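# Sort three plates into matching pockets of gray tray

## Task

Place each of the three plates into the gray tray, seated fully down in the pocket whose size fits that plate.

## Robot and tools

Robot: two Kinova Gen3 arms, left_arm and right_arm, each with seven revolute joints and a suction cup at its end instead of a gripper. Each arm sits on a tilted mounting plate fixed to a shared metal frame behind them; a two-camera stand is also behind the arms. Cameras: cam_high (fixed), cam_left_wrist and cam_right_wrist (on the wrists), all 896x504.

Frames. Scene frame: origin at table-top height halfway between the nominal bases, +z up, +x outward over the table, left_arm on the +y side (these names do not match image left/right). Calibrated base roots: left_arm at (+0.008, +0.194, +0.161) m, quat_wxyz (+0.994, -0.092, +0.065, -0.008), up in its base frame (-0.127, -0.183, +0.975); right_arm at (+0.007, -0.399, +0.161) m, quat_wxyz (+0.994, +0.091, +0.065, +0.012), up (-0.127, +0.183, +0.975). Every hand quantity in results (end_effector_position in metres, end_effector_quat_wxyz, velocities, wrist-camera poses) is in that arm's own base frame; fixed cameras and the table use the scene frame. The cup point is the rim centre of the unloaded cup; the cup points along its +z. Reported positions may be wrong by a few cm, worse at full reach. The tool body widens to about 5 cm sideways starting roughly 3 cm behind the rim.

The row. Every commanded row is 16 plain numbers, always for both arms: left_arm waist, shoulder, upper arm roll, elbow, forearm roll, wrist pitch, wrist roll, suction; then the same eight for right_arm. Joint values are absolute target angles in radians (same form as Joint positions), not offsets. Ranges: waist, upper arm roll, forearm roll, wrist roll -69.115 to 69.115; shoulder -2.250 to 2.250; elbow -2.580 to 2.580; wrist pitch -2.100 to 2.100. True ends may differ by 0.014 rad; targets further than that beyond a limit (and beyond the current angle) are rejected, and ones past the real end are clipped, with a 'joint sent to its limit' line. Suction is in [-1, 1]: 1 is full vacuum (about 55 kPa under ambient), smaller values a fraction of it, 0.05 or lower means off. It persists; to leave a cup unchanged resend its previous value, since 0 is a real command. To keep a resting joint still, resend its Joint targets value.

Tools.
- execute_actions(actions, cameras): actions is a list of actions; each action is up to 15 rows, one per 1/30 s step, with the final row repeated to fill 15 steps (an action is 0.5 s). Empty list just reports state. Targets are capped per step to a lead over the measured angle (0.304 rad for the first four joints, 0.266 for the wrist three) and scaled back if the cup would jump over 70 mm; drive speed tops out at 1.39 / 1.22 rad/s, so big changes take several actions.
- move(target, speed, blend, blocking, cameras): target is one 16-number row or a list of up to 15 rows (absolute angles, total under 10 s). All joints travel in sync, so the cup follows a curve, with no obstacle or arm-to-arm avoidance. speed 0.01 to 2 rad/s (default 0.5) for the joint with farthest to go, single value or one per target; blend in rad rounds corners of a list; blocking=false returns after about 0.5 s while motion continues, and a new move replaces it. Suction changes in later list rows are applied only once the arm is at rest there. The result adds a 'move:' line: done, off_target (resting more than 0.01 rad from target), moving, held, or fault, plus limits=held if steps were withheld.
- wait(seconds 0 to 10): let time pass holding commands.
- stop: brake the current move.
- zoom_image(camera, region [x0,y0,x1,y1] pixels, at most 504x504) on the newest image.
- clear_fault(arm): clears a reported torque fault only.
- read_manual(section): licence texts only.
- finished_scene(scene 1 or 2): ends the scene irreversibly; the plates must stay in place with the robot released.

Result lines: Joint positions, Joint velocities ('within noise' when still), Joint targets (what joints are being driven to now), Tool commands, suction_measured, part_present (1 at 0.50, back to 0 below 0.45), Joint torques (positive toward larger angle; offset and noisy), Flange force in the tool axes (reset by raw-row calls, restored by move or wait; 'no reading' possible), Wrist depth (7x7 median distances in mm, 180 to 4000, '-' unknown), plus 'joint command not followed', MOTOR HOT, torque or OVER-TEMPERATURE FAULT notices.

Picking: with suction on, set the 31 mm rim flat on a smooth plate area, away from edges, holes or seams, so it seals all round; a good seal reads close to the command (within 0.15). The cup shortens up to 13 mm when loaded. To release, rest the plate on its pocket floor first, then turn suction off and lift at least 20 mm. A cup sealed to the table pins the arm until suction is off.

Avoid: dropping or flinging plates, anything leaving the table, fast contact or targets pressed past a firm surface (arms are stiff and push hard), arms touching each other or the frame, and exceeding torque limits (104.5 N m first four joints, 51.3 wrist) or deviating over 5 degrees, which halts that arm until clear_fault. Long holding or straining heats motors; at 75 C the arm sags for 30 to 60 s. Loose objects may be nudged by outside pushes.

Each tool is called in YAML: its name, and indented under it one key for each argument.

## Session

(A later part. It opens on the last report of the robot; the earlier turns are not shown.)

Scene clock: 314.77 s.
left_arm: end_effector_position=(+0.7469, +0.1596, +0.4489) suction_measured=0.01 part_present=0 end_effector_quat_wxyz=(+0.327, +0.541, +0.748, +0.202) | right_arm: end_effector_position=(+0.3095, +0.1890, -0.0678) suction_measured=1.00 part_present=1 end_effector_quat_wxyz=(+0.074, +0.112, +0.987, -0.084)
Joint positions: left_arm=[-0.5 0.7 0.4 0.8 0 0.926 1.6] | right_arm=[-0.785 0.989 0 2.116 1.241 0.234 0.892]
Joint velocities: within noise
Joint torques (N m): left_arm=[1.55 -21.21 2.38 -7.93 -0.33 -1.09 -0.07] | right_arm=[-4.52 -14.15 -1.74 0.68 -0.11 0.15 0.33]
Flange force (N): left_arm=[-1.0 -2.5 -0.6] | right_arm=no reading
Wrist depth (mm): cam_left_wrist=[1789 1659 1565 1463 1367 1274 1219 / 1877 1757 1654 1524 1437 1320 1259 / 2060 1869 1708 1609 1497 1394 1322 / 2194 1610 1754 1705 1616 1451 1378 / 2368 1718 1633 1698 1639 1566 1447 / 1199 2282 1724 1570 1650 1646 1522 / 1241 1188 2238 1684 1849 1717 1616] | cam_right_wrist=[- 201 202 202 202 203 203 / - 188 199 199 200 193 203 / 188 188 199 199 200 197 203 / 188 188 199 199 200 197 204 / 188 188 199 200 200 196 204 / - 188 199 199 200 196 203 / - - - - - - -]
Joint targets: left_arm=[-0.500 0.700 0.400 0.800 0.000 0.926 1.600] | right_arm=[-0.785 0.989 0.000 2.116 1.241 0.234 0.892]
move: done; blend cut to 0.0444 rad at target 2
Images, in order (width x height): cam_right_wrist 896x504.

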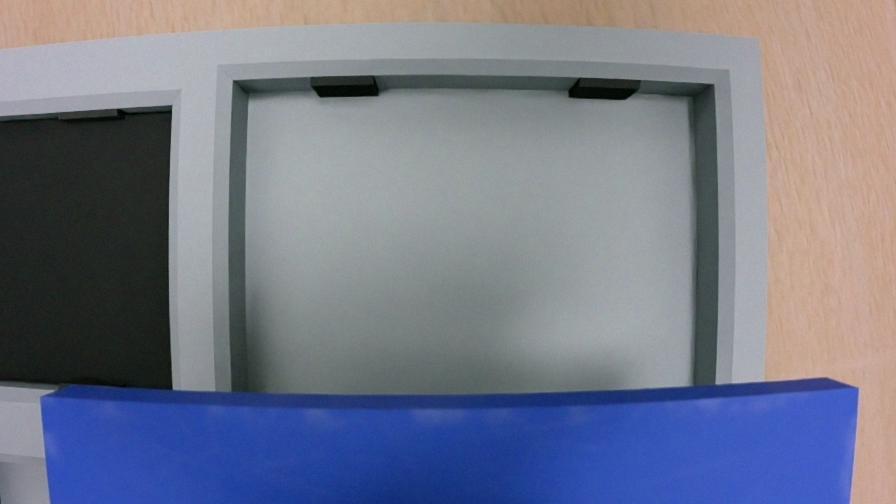

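move:
  target: [-0.5,0.7,0.4,0.8,0.0,0.926,1.6,0,-0.67499,1.13479,0,2.21882,2.279,0.2969,-0.07168,1]
  speed: 0.6
  cameras: ["cam_right_wrist"]

Scene clock: 392.13 s.
left_arm: end_effector_position=(+0.7469, +0.1596, +0.4489) suction_measured=0.01 part_present=0 end_effector_quat_wxyz=(+0.327, +0.541, +0.748, +0.202) | right_arm: end_effector_position=(+0.2966, +0.1276, -0.1144) suction_measured=0.98 part_present=1 end_effector_quat_wxyz=(+0.074, +0.117, +0.987, -0.084)
Joint positions: left_arm=[-0.5 0.7 0.4 0.8 0 0.926 1.6] | right_arm=[-0.675 1.135 0 2.219 2.279 0.297 -0.072]
Joint velocities: within noise
Joint torques (N m): left_arm=[1.54 -21.14 2.4 -7.87 -0.32 -1.09 -0.11] | right_arm=[-4.4 -13.73 -1.57 2.46 -0.1 0.11 0.28]
Flange force (N): left_arm=[-1.2 -2.3 -0.7] | right_arm=[-4.2 -0.2 1.0]
Wrist depth (mm): cam_left_wrist=[1834 1685 1564 1461 1368 1278 1238 / 1919 1770 1653 1536 1420 1328 1260 / 2097 1883 1712 1611 1493 1388 1320 / 2204 1626 1775 1692 1555 1447 1390 / 2294 1760 1606 1689 1628 1549 1425 / 1207 2282 1725 1558 1689 1656 1507 / 1239 1177 2218 1682 1843 1727 1618] | cam_right_wrist=[- - - - - - - / - - - - - - - / - - - - - - - / - - - - - - - / - - - - - - - / - - - - - - - / - - - - - - -]
Joint targets: left_arm=[-0.500 0.700 0.400 0.800 0.000 0.926 1.600] | right_arm=[-0.675 1.135 0.000 2.219 2.279 0.297 -0.072]
move: done
Images, in order (width x height): cam_right_wrist 896x504.

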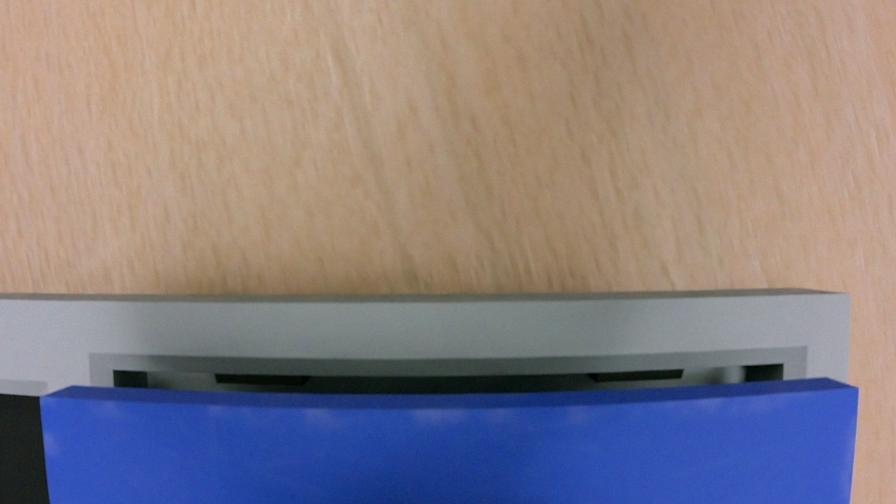

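move:
  target: [-0.5,0.7,0.4,0.8,0.0,0.926,1.6,0,-0.66061,1.20095,0,2.18603,2.36244,0.32204,-0.14454,1]
  speed: 0.1
  cameras: ["cam_right_wrist"]

Scene clock: 414.77 s.
left_arm: end_effector_position=(+0.7469, +0.1596, +0.4489) suction_measured=0.01 part_present=0 end_effector_quat_wxyz=(+0.327, +0.541, +0.748, +0.202) | right_arm: end_effector_position=(+0.2996, +0.1243, -0.1376) suction_measured=0.98 part_present=1 end_effector_quat_wxyz=(+0.074, +0.117, +0.987, -0.084)
Joint positions: left_arm=[-0.5 0.7 0.4 0.8 0 0.926 1.6] | right_arm=[-0.661 1.201 0 2.186 2.362 0.322 -0.145]
Joint velocities: within noise
Joint torques (N m): left_arm=[1.49 -21.17 2.38 -7.91 -0.28 -1.08 -0.08] | right_arm=[-4.36 -13.56 -1.49 2.69 -0.09 0.12 0.32]
Flange force (N): left_arm=[-1.2 -2.5 -0.6] | right_arm=[-4.3 0.1 -0.1]
Wrist depth (mm): cam_left_wrist=[1846 1671 1575 1465 1381 1284 1223 / 1944 1768 1644 1553 1421 1328 1266 / 2041 1856 1710 1612 1496 1378 1322 / 2191 1605 1779 1705 1548 1446 1374 / 2261 1744 1613 1685 1657 1543 1454 / 1203 2314 1723 1573 1679 1618 1532 / 1239 1174 2265 1658 1804 1708 1585] | cam_right_wrist=[- - - - - - - / - - - - - - - / - - - - - - - / - - - - - - - / - - - - - - - / - - - - - - - / - - - - - - -]
Joint targets: left_arm=[-0.500 0.700 0.400 0.800 0.000 0.926 1.600] | right_arm=[-0.661 1.201 0.000 2.186 2.362 0.322 -0.145]
move: done
Images, in order (width x height): cam_right_wrist 896x504.

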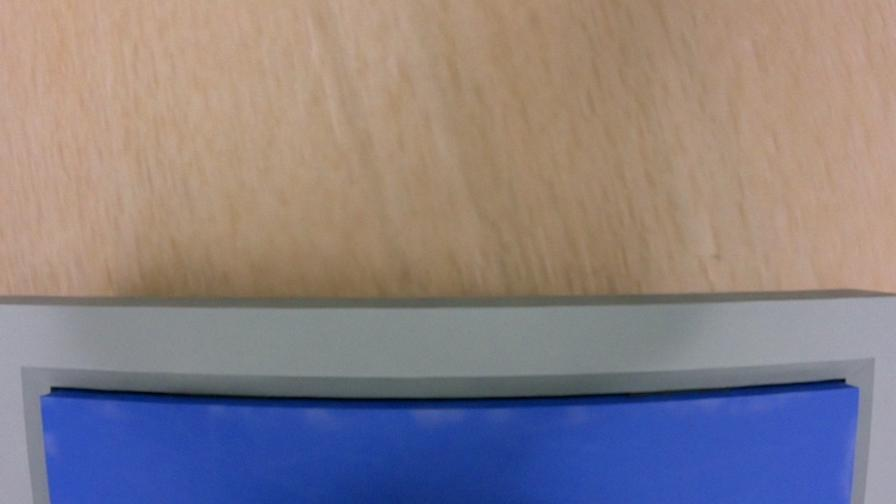

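move:
  target:
    - [-0.5,0.7,0.4,0.8,0.0,0.926,1.6,0,-0.6519,1.23499,0,2.16804,2.3987,0.33516,-0.17393,1]
  speed: 0.04
  cameras: ["cam_right_wrist"]

Scene clock: 419.73 s.
left_arm: end_effector_position=(+0.7469, +0.1596, +0.4489) suction_measured=0.01 part_present=0 end_effector_quat_wxyz=(+0.327, +0.541, +0.748, +0.202) | right_arm: end_effector_position=(+0.3012, +0.1220, -0.1497) suction_measured=0.99 part_present=1 end_effector_quat_wxyz=(+0.074, +0.117, +0.987, -0.084)
Joint positions: left_arm=[-0.5 0.7 0.4 0.8 0 0.926 1.6] | right_arm=[-0.652 1.235 0 2.168 2.399 0.335 -0.174]
Joint velocities: within noise
Joint torques (N m): left_arm=[1.47 -21.16 2.36 -7.91 -0.29 -1.09 -0.11] | right_arm=[-2.26 -3.06 -0.46 -3 0.22 0.78 0.28]
Flange force (N): left_arm=[-1.3 -2.4 -0.6] | right_arm=[-2.2 -4.5 -40.5]
Wrist depth (mm): cam_left_wrist=[1828 1666 1564 1467 1367 1286 1223 / 1974 1768 1657 1547 1418 1336 1264 / 2044 1885 1740 1583 1508 1406 1318 / 2207 1639 1799 1697 1550 1455 1380 / 2291 1795 1612 1708 1643 1532 1436 / 1207 2274 1709 1599 1687 1618 1512 / 1226 1187 2306 1673 1806 1729 1593] | cam_right_wrist=[- - - - - - - / - - - - - - - / - - - - - - - / - - - - - - - / - - - - - - - / - - - - - - - / - - - - - - -]
Joint targets: left_arm=[-0.500 0.700 0.400 0.800 0.000 0.926 1.600] | right_arm=[-0.652 1.235 0.000 2.168 2.399 0.335 -0.174]
move: done
Images, in order (width x height): cam_right_wrist 896x504.

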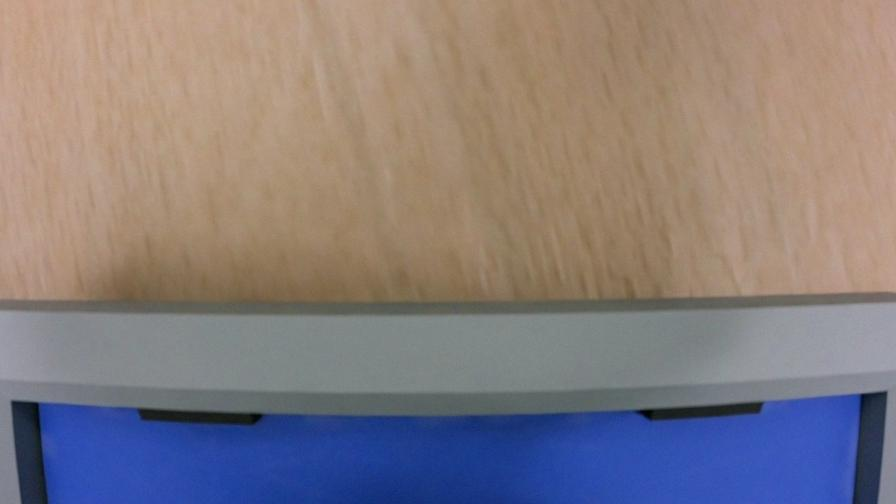

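move:
  target: [-0.5,0.7,0.4,0.8,0.0,0.926,1.6,0,-0.6519,1.23499,0,2.16804,2.3987,0.33516,-0.17393,0]
  cameras: []

move:
  target:
    - [-0.5,0.7,0.4,0.8,0.0,0.926,1.6,0,-0.66061,1.20095,0,2.18603,2.36244,0.32204,-0.14454,0]
    - [-0.5,0.7,0.4,0.8,0.0,0.926,1.6,0,-0.67499,1.13479,0,2.21882,2.279,0.2969,-0.07168,0]
    - [-0.5,0.7,0.4,0.8,0.0,0.926,1.6,0,-0.74,0.95,0,2.13,1.5,0.3,-0.4,0]
    - [-0.5,0.7,0.4,0.8,0.0,0.926,1.6,0,-0.72988,1.24025,0,1.16129,0.31531,0.7934,-1.45858,0]
  speed: [0.15,0.3,0.8,0.8]
  blend: [0.01,0.05,0.15,0]
  cameras: ["cam_right_wrist"]

Scene clock: 447.93 s.
left_arm: end_effector_position=(+0.7469, +0.1596, +0.4489) suction_measured=0.01 part_present=0 end_effector_quat_wxyz=(+0.327, +0.541, +0.748, +0.202) | right_arm: end_effector_position=(+0.3012, +0.1220, -0.1498) suction_measured=0.00 part_present=0 end_effector_quat_wxyz=(+0.074, +0.117, +0.987, -0.084)
Joint positions: left_arm=[-0.5 0.7 0.4 0.8 0 0.926 1.6] | right_arm=[-0.652 1.235 0 2.168 2.399 0.335 -0.174]
Joint velocities: within noise
Joint torques (N m): left_arm=[1.52 -21.13 2.4 -7.94 -0.31 -1.07 -0.13] | right_arm=[-1.69 1.07 -0.33 -5.94 0.45 1.16 0.29]
Flange force (N): left_arm=[-1.2 -2.9 -0.7] | right_arm=[-1.3 -7.6 -57.4]
Wrist depth (mm): cam_left_wrist=[1814 1660 1563 1476 1358 1279 1226 / 1938 1760 1646 1542 1412 1340 1262 / 2051 1890 1721 1608 1496 1386 1329 / 2197 1619 1770 1696 1590 1471 1380 / 2322 1756 1641 1717 1657 1533 1437 / 1206 2344 1714 1576 1685 1661 1529 / 1255 1171 2238 1670 1841 1743 1587] | cam_right_wrist=[- - - - - - - / - - - - - - - / - - - - - - - / - - - - - - - / - - - - - - - / - - - - - - - / - - - - - - -]
Joint targets: left_arm=[-0.500 0.700 0.400 0.800 0.000 0.926 1.600] | right_arm=[-0.652 1.235 0.000 2.168 2.399 0.335 -0.174]
move: done
No camera images: "cameras" was empty.

Scene clock: 451.33 s.
left_arm: end_effector_position=(+0.7469, +0.1596, +0.4489) suction_measured=0.01 part_present=0 end_effector_quat_wxyz=(+0.327, +0.541, +0.748, +0.202) | right_arm: end_effector_position=(+0.5063, +0.3377, -0.0802) suction_measured=0.00 part_present=0 end_effector_quat_wxyz=(+0.073, +0.963, -0.246, +0.085)
Joint positions: left_arm=[-0.5 0.7 0.4 0.8 0 0.926 1.6] | right_arm=[-0.73 1.24 0 1.161 0.315 0.793 -1.459]
Joint velocities: within noise
Joint torques (N m): left_arm=[1.51 -21.22 2.42 -7.93 -0.31 -1.08 -0.13] | right_arm=[-5.95 -20.29 -1.74 -3.63 -0.08 0.05 0.29]
Flange force (N): left_arm=[-1.2 -2.5 -0.5] | right_arm=[3.0 -3.2 -0.3]
Wrist depth (mm): cam_left_wrist=[1785 1678 1578 1464 1366 1271 1244 / 1944 1752 1638 1540 1409 1339 1267 / 2071 1890 1745 1610 1508 1393 1306 / 2230 1613 1768 1694 1582 1461 1390 / 2320 1755 1624 1744 1616 1539 1437 / 1207 2233 1720 1570 1704 1637 1525 / 1232 1173 2263 1660 1843 1719 1610] | cam_right_wrist=[192 192 182 182 182 183 194 / 192 181 182 182 182 183 194 / 192 181 182 182 182 183 194 / 192 181 182 182 182 183 194 / 192 181 182 182 182 183 194 / 192 181 182 182 182 183 194 / 192 182 182 182 182 183 194]
Joint targets: left_arm=[-0.500 0.700 0.400 0.800 0.000 0.926 1.600] | right_arm=[-0.730 1.240 0.000 1.161 0.315 0.793 -1.459]
move: done; blend cut to 0.0417 rad at target 2
Images, in order (width x height): cam_right_wrist 896x504.

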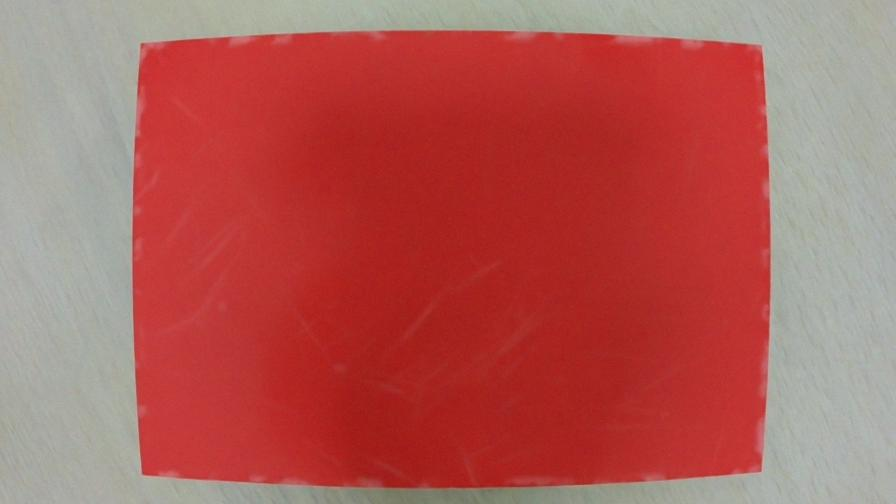

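move:
  target:
    - [-0.5,0.7,0.4,0.8,0.0,0.926,1.6,0,-0.73606,1.44633,0,0.8197,0.28035,0.92427,-1.41172,1]
    - [-0.5,0.7,0.4,0.8,0.0,0.926,1.6,0,-0.72835,1.49303,0,0.78502,0.28357,0.91108,-1.40882,1]
  speed: [0.5,0.06]
  cameras: ["cam_right_wrist"]

wait:
  seconds: 0.4
  cameras: []

Scene clock: 472.20 s.
left_arm: end_effector_position=(+0.7469, +0.1596, +0.4489) suction_measured=0.01 part_present=0 end_effector_quat_wxyz=(+0.327, +0.541, +0.748, +0.202) | right_arm: end_effector_position=(+0.5431, +0.3692, -0.1562) suction_measured=0.41 part_present=0 end_effector_quat_wxyz=(+0.073, +0.963, -0.246, +0.085)
Joint positions: left_arm=[-0.5 0.7 0.4 0.8 0 0.926 1.6] | right_arm=[-0.728 1.493 0 0.785 0.284 0.911 -1.409]
Joint velocities: within noise
Joint torques (N m): left_arm=[1.54 -21.17 2.34 -7.96 -0.31 -1.07 -0.08] | right_arm=[-6.53 -22.74 -1.45 -4.62 -0.11 0.04 0.28]
Flange force (N): left_arm=[-1.0 -3.0 -0.7] | right_arm=[3.1 -4.2 1.8]
Wrist depth (mm): cam_left_wrist=[1850 1672 1555 1462 1378 1260 1234 / 1945 1790 1666 1522 1438 1331 1268 / 2089 1893 1709 1598 1494 1413 1329 / 2207 1627 1752 1716 1572 1463 1358 / 2314 1778 1613 1710 1643 1557 1454 / 1188 2342 1740 1560 1672 1644 1514 / 1244 1186 2231 1660 1824 1731 1597] | cam_right_wrist=[- - - - - - - / - - - - - - - / - - - - - - - / - - - - - - - / - - - - - - - / - - - - - - - / - - - - - - -]
Joint targets: left_arm=[-0.500 0.700 0.400 0.800 0.000 0.926 1.600] | right_arm=[-0.728 1.493 0.000 0.785 0.284 0.911 -1.409]
move: done
Images, in order (width x height): cam_right_wrist 896x504.

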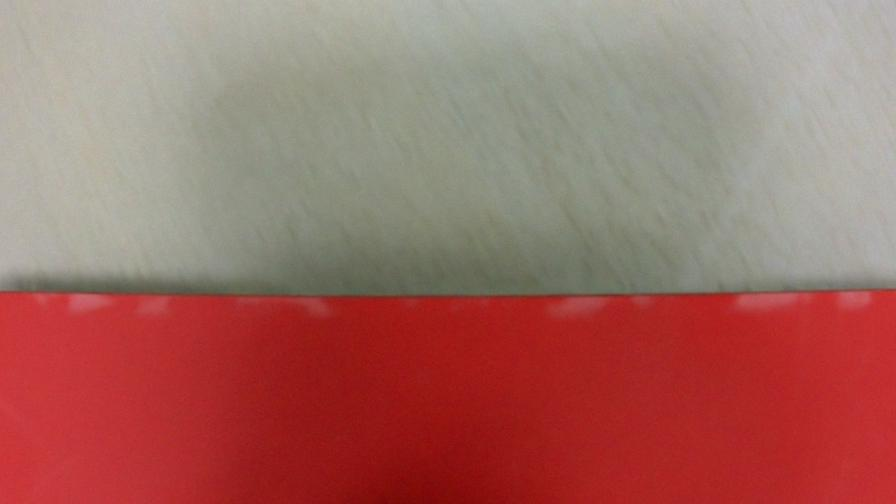

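Scene clock: 472.60 s.
left_arm: end_effector_position=(+0.7469, +0.1596, +0.4489) suction_measured=0.01 part_present=0 end_effector_quat_wxyz=(+0.327, +0.541, +0.748, +0.202) | right_arm: end_effector_position=(+0.5431, +0.3692, -0.1562) suction_measured=0.99 part_present=1 end_effector_quat_wxyz=(+0.073, +0.963, -0.246, +0.085)
Joint positions: left_arm=[-0.5 0.7 0.4 0.8 0 0.926 1.6] | right_arm=[-0.728 1.493 0 0.785 0.284 0.911 -1.409]
Joint velocities: within noise
Joint torques (N m): left_arm=[1.5 -21.17 2.45 -7.87 -0.34 -1.09 -0.13] | right_arm=[-6.53 -22.76 -1.44 -4.61 -0.08 0.06 0.29]
Flange force (N): left_arm=[-1.3 -2.2 -0.6] | right_arm=[3.1 -4.3 1.8]
Wrist depth (mm): cam_left_wrist=[1856 1683 1564 1457 1358 1281 1216 / 1932 1790 1659 1523 1427 1339 1257 / 2069 1881 1699 1593 1477 1388 1327 / 2268 1628 1780 1701 1563 1473 1377 / 2245 1762 1625 1701 1630 1527 1451 / 1197 2260 1742 1558 1686 1627 1520 / 1250 1172 2271 1659 1831 1723 1598] | cam_right_wrist=[- - - - - - - / - - - - - - - / - - - - - - - / - - - - - - - / - - - - - - - / - - - - - - - / - - - - - - -]
Joint targets: left_arm=[-0.500 0.700 0.400 0.800 0.000 0.926 1.600] | right_arm=[-0.728 1.493 0.000 0.785 0.284 0.911 -1.409]
Tool commands: left_gripper/suction=+0.0 right_gripper/suction=+1.0
wait: 0.40 s; at rest by 0.17 s
No camera images: "cameras" was empty.

move:
  target:
    - [-0.5,0.7,0.4,0.8,0.0,0.926,1.6,0,-0.73606,1.44633,0,0.8197,0.28035,0.92427,-1.41172,1]
    - [-0.5,0.7,0.4,0.8,0.0,0.926,1.6,0,-0.7461,1.3856,0,0.8648,0.2762,0.9414,-1.4155,1]
    - [-0.5,0.7,0.4,0.8,0.0,0.926,1.6,0,-0.68393,0.83522,0,2.07647,0.74891,0.33229,-1.63348,1]
  speed: [0.15,0.3,0.6]
  blend: [0.01,0.05,0]
  cameras: ["cam_right_wrist"]

Scene clock: 490.13 s.
left_arm: end_effector_position=(+0.7469, +0.1596, +0.4489) suction_measured=0.01 part_present=0 end_effector_quat_wxyz=(+0.327, +0.541, +0.748, +0.202) | right_arm: end_effector_position=(+0.3483, +0.1727, -0.0084) suction_measured=0.96 part_present=1 end_effector_quat_wxyz=(+0.084, +0.987, -0.112, +0.074)
Joint positions: left_arm=[-0.5 0.7 0.4 0.8 0 0.926 1.6] | right_arm=[-0.684 0.835 0 2.076 0.749 0.332 -1.633]
Joint velocities: within noise
Joint torques (N m): left_arm=[1.45 -21.19 2.32 -7.92 -0.3 -1.1 -0.11] | right_arm=[-4.59 -14.31 -1.86 -0.72 -0.11 0.02 0.28]
Flange force (N): left_arm=[-1.3 -2.4 -0.6] | right_arm=[4.1 -0.5 0.8]
Wrist depth (mm): cam_left_wrist=[1828 1645 1581 1452 1362 1271 1237 / 1939 1772 1641 1553 1427 1328 1270 / 2055 1887 1716 1598 1482 1383 1320 / 2219 1619 1769 1710 1590 1462 1376 / 2269 1749 1653 1707 1631 1532 1444 / 1209 2300 1716 1559 1700 1639 1512 / 1240 1195 2269 1657 1857 1734 1565] | cam_right_wrist=[251 244 234 243 234 231 255 / 229 249 249 250 250 232 231 / 229 249 250 250 250 232 231 / 229 233 249 250 250 232 231 / - 249 249 250 250 244 231 / - - - - - - - / - - - - - - -]
Joint targets: left_arm=[-0.500 0.700 0.400 0.800 0.000 0.926 1.600] | right_arm=[-0.684 0.835 0.000 2.076 0.749 0.332 -1.633]
move: done; blend cut to 0.0304 rad at target 2
Images, in order (width x height): cam_right_wrist 896x504.

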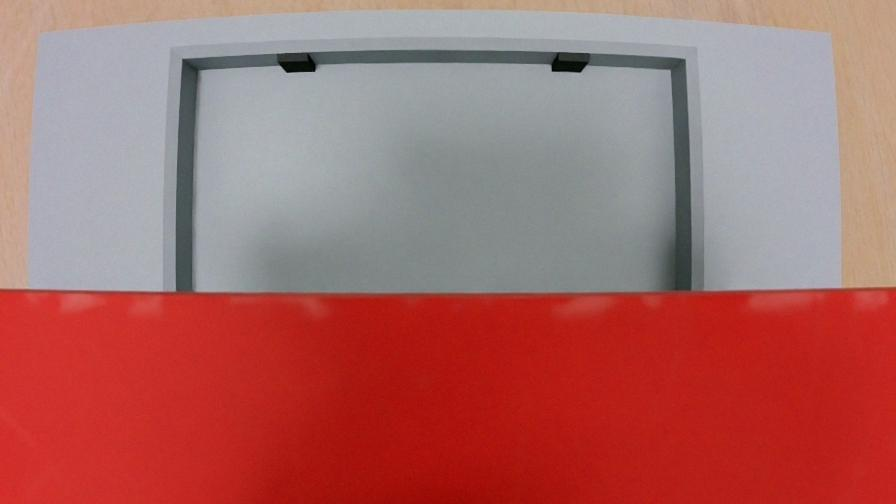

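move:
  target: [-0.5,0.7,0.4,0.8,0.0,0.926,1.6,0,-0.71653,1.13938,0,1.86228,0.94456,0.27677,-1.87375,1]
  speed: 0.6
  cameras: ["cam_right_wrist"]

Scene clock: 523.23 s.
left_arm: end_effector_position=(+0.7469, +0.1596, +0.4489) suction_measured=0.01 part_present=0 end_effector_quat_wxyz=(+0.327, +0.541, +0.748, +0.202) | right_arm: end_effector_position=(+0.3728, +0.2108, -0.1200) suction_measured=0.99 part_present=1 end_effector_quat_wxyz=(+0.084, +0.987, -0.113, +0.074)
Joint positions: left_arm=[-0.5 0.7 0.4 0.8 0 0.926 1.6] | right_arm=[-0.717 1.139 0 1.862 0.945 0.277 -1.874]
Joint velocities: within noise
Joint torques (N m): left_arm=[1.47 -21.21 2.39 -7.88 -0.34 -1.11 -0.11] | right_arm=[-5.15 -16.71 -1.95 -0.08 -0.08 0.05 0.32]
Flange force (N): left_arm=[-1.3 -2.0 -0.5] | right_arm=[3.7 -0.9 1.8]
Wrist depth (mm): cam_left_wrist=[1833 1680 1550 1461 1373 1280 1230 / 1938 1764 1654 1542 1414 1340 1251 / 2077 1879 1715 1593 1507 1386 1315 / 2216 1615 1799 1695 1578 1456 1373 / 2263 1759 1609 1690 1639 1550 1441 / 1199 2303 1742 1573 1670 1658 1495 / 1238 1189 2255 1712 1831 1708 1583] | cam_right_wrist=[- - - - - - - / - - - - - - - / - - - - - - - / - - - - - - - / - - - - - - - / - - - - - - - / - - - - - - -]
Joint targets: left_arm=[-0.500 0.700 0.400 0.800 0.000 0.926 1.600] | right_arm=[-0.717 1.139 0.000 1.862 0.945 0.277 -1.874]
move: done
Images, in order (width x height): cam_right_wrist 896x504.

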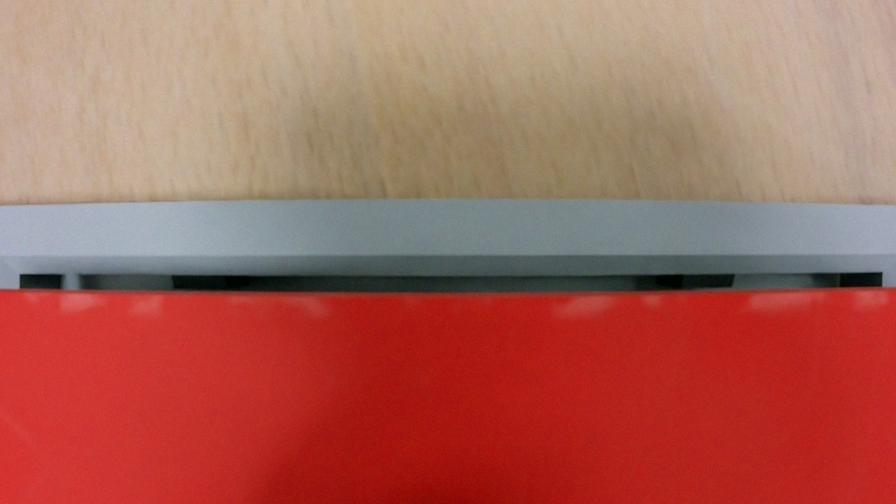

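move:
  target: [-0.5,0.7,0.4,0.8,0.0,0.926,1.6,0,-0.70337,1.19673,0,1.83406,1.04324,0.25949,-1.96257,1]
  speed: 0.1
  cameras: ["cam_right_wrist"]

Scene clock: 544.13 s.
left_arm: end_effector_position=(+0.7469, +0.1596, +0.4489) suction_measured=0.01 part_present=0 end_effector_quat_wxyz=(+0.327, +0.541, +0.748, +0.202) | right_arm: end_effector_position=(+0.3765, +0.2066, -0.1434) suction_measured=0.99 part_present=1 end_effector_quat_wxyz=(+0.084, +0.987, -0.113, +0.074)
Joint positions: left_arm=[-0.5 0.7 0.4 0.8 0 0.926 1.6] | right_arm=[-0.703 1.197 0 1.834 1.043 0.259 -1.963]
Joint velocities: within noise
Joint torques (N m): left_arm=[1.54 -21.19 2.33 -7.93 -0.3 -1.11 -0.09] | right_arm=[-3.61 -13.73 -0.59 1.85 -0.16 0.71 0.3]
Flange force (N): left_arm=[-1.1 -2.6 -0.7] | right_arm=[3.7 -4.3 -3.6]
Wrist depth (mm): cam_left_wrist=[1854 1673 1575 1465 1347 1285 1229 / 1932 1774 1646 1544 1429 1330 1273 / 2046 1906 1735 1597 1502 1390 1328 / 2234 1624 1775 1701 1566 1456 1374 / 2323 1762 1611 1713 1615 1543 1450 / 1211 2310 1713 1578 1668 1624 1528 / 1240 1179 2285 1671 1839 1730 1603] | cam_right_wrist=[- - - - - - - / - - - - - - - / - - - - - - - / - - - - - - - / - - - - - - - / - - - - - - - / - - - - - - -]
Joint targets: left_arm=[-0.500 0.700 0.400 0.800 0.000 0.926 1.600] | right_arm=[-0.703 1.197 0.000 1.834 1.043 0.259 -1.963]
move: done
Images, in order (width x height): cam_right_wrist 896x504.

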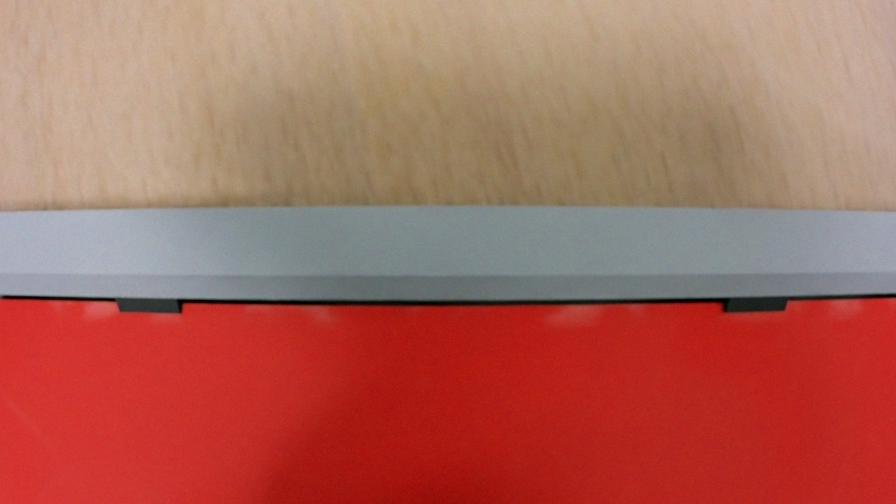

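move:
  target: [-0.5,0.7,0.4,0.8,0.0,0.926,1.6,0,-0.69687,1.22653,0,1.81866,1.09678,0.25196,-2.01124,1]
  speed: 0.04
  cameras: ["cam_right_wrist"]

Scene clock: 548.20 s.
left_arm: end_effector_position=(+0.7469, +0.1596, +0.4489) suction_measured=0.01 part_present=0 end_effector_quat_wxyz=(+0.327, +0.541, +0.748, +0.202) | right_arm: end_effector_position=(+0.3781, +0.2044, -0.1555) suction_measured=0.96 part_present=1 end_effector_quat_wxyz=(+0.084, +0.987, -0.113, +0.074)
Joint positions: left_arm=[-0.5 0.7 0.4 0.8 0 0.926 1.6] | right_arm=[-0.697 1.226 0 1.819 1.097 0.252 -2.011]
Joint velocities: within noise
Joint torques (N m): left_arm=[1.52 -21.17 2.44 -7.92 -0.33 -1.13 -0.12] | right_arm=[-2.3 2.02 -1.03 -9.53 0.93 -3.47 0.28]
Flange force (N): left_arm=[-1.2 -2.4 -0.7] | right_arm=[-6.7 19.4 -63.5]
Wrist depth (mm): cam_left_wrist=[1839 1654 1558 1453 1367 1274 1243 / 1950 1773 1628 1528 1432 1326 1260 / 2088 1876 1725 1603 1486 1390 1313 / 2271 1602 1795 1706 1580 1459 1378 / 2292 1746 1620 1723 1620 1530 1456 / 1207 2288 1733 1561 1694 1642 1521 / 1242 1182 2278 1673 1812 1742 1593] | cam_right_wrist=[- - - - - - - / - - - - - - - / - - - - - - - / - - - - - - - / - - - - - - - / - - - - - - - / - - - - - - -]
Joint targets: left_arm=[-0.500 0.700 0.400 0.800 0.000 0.926 1.600] | right_arm=[-0.697 1.227 0.000 1.819 1.097 0.252 -2.011]
move: done
Images, in order (width x height): cam_right_wrist 896x504.

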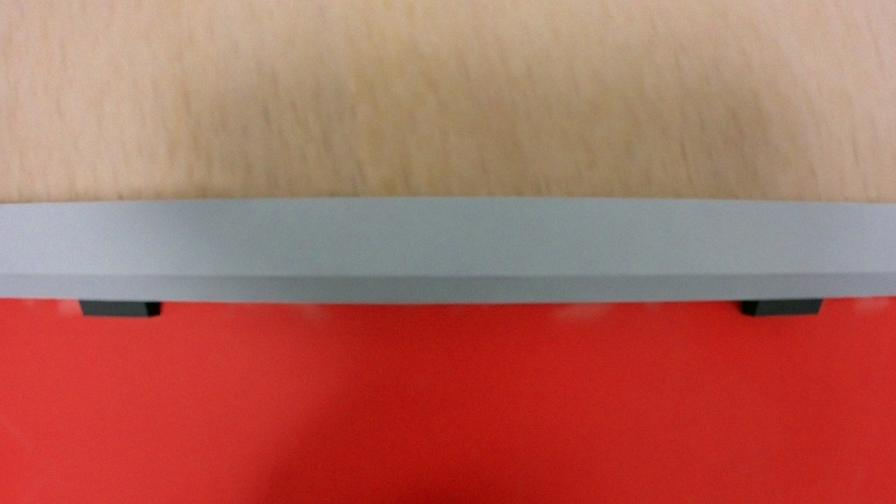

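move:
  target: [-0.5,0.7,0.4,0.8,0.0,0.926,1.6,0,-0.69687,1.22653,0,1.81866,1.09678,0.25196,-2.01124,0]
  cameras: []

move:
  target:
    - [-0.5,0.7,0.4,0.8,0.0,0.926,1.6,0,-0.70337,1.19673,0,1.83406,1.04324,0.25949,-1.96257,0]
    - [-0.5,0.7,0.4,0.8,0.0,0.926,1.6,0,-0.71653,1.13938,0,1.86228,0.94456,0.27677,-1.87375,0]
    - [-0.5,0.7,0.4,0.8,0.0,0.926,1.6,0,-0.68,0.45,0,2.0,0.45,0.75,-1.4,0]
  speed: [0.15,0.3,0.8]
  blend: [0.01,0.05,0]
  cameras: ["cam_right_wrist","cam_high"]

Scene clock: 557.43 s.
left_arm: end_effector_position=(+0.7469, +0.1596, +0.4489) suction_measured=0.01 part_present=0 end_effector_quat_wxyz=(+0.327, +0.541, +0.748, +0.202) | right_arm: end_effector_position=(+0.3781, +0.2043, -0.1555) suction_measured=0.00 part_present=0 end_effector_quat_wxyz=(+0.084, +0.987, -0.113, +0.074)
Joint positions: left_arm=[-0.5 0.7 0.4 0.8 0 0.926 1.6] | right_arm=[-0.697 1.226 0 1.819 1.097 0.252 -2.011]
Joint velocities: within noise
Joint torques (N m): left_arm=[1.47 -21.16 2.4 -7.93 -0.28 -1.09 -0.1] | right_arm=[-1.15 6.3 -0.2 -10.58 1.13 -3.74 0.29]
Flange force (N): left_arm=[-1.3 -2.6 -0.6] | right_arm=[-8.5 21.3 -76.5]
Wrist depth (mm): cam_left_wrist=[1790 1702 1562 1457 1374 1276 1231 / 1974 1779 1680 1518 1430 1335 1274 / 2036 1889 1707 1619 1501 1392 1330 / 2187 1621 1785 1737 1568 1467 1373 / 2318 1763 1621 1705 1646 1544 1454 / 1198 2306 1708 1580 1697 1630 1510 / 1245 1172 2299 1681 1847 1727 1602] | cam_right_wrist=[- - - - - - - / - - - - - - - / - - - - - - - / - - - - - - - / - - - - - - - / - - - - - - - / - - - - - - -]
Joint targets: left_arm=[-0.500 0.700 0.400 0.800 0.000 0.926 1.600] | right_arm=[-0.697 1.227 0.000 1.819 1.097 0.252 -2.011]
move: done
No camera images: "cameras" was empty.

Scene clock: 559.43 s.
left_arm: end_effector_position=(+0.7469, +0.1596, +0.4489) suction_measured=0.01 part_present=0 end_effector_quat_wxyz=(+0.327, +0.541, +0.748, +0.202) | right_arm: end_effector_position=(+0.3641, +0.1571, +0.1576) suction_measured=0.00 part_present=0 end_effector_quat_wxyz=(+0.099, +0.971, -0.186, +0.113)
Joint positions: left_arm=[-0.5 0.7 0.4 0.8 0 0.926 1.6] | right_arm=[-0.68 0.45 0 2 0.45 0.75 -1.4]
Joint velocities: within noise
Joint torques (N m): left_arm=[1.49 -21.15 2.37 -7.89 -0.34 -1.06 -0.09] | right_arm=[-3.87 -11.32 -1.9 -3.45 -0.02 0.05 0.26]
Flange force (N): left_arm=[-1.2 -2.5 -0.6] | right_arm=[3.6 -0.7 -1.1]
Wrist depth (mm): cam_left_wrist=[1828 1680 1574 1449 1380 1285 1228 / 1978 1771 1637 1536 1422 1325 1269 / 2079 1907 1742 1624 1490 1389 1330 / 2208 1607 1782 1714 1570 1486 1361 / 2318 1743 1626 1705 1645 1540 1450 / 1208 2304 1741 1551 1679 1636 1522 / 1240 1178 2291 1642 1825 1725 1584] | cam_right_wrist=[390 394 389 385 413 418 424 / 370 384 388 386 414 419 425 / 370 384 390 387 414 420 427 / 373 385 389 388 415 421 427 / 374 385 391 397 416 422 428 / 384 387 391 397 417 422 430 / 385 387 385 390 418 424 431]
Joint targets: left_arm=[-0.500 0.700 0.400 0.800 0.000 0.926 1.600] | right_arm=[-0.680 0.450 0.000 2.000 0.450 0.750 -1.400]
move: done; blend cut to 0.0493 rad at target 2
Images, in order (width x height): cam_high 896x504, cam_right_wrist 896x504.

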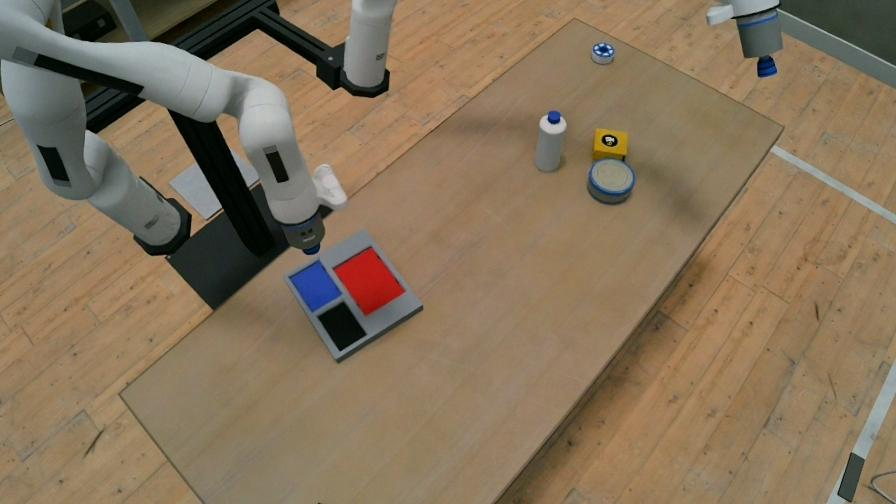

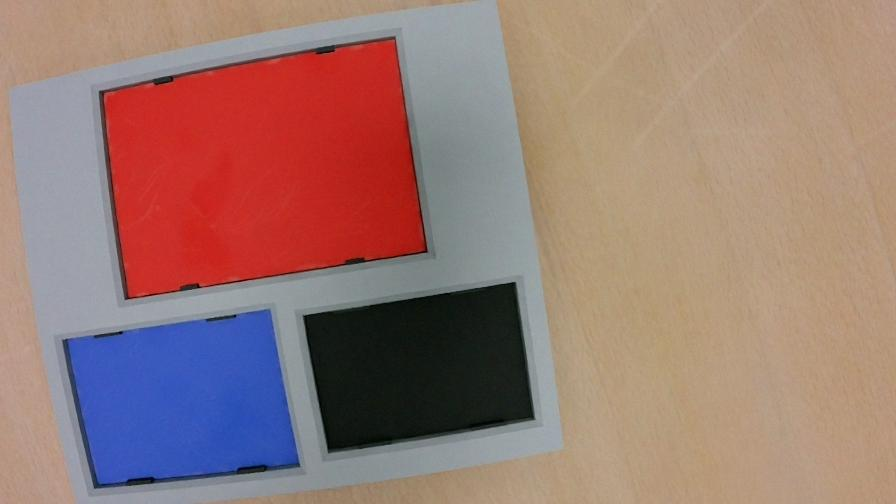

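zoom_image:
  camera: "cam_right_wrist"
  region: [290, 265, 560, 470]

Scaled by 1.867 from the camera's 896x504 image, which has a finer 1280x720 frame.

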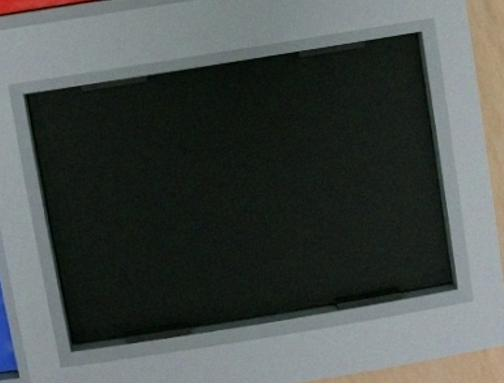

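All three seated with the tabs above.

finished_scene:
  scene: 2

The scene is finished: the task was done.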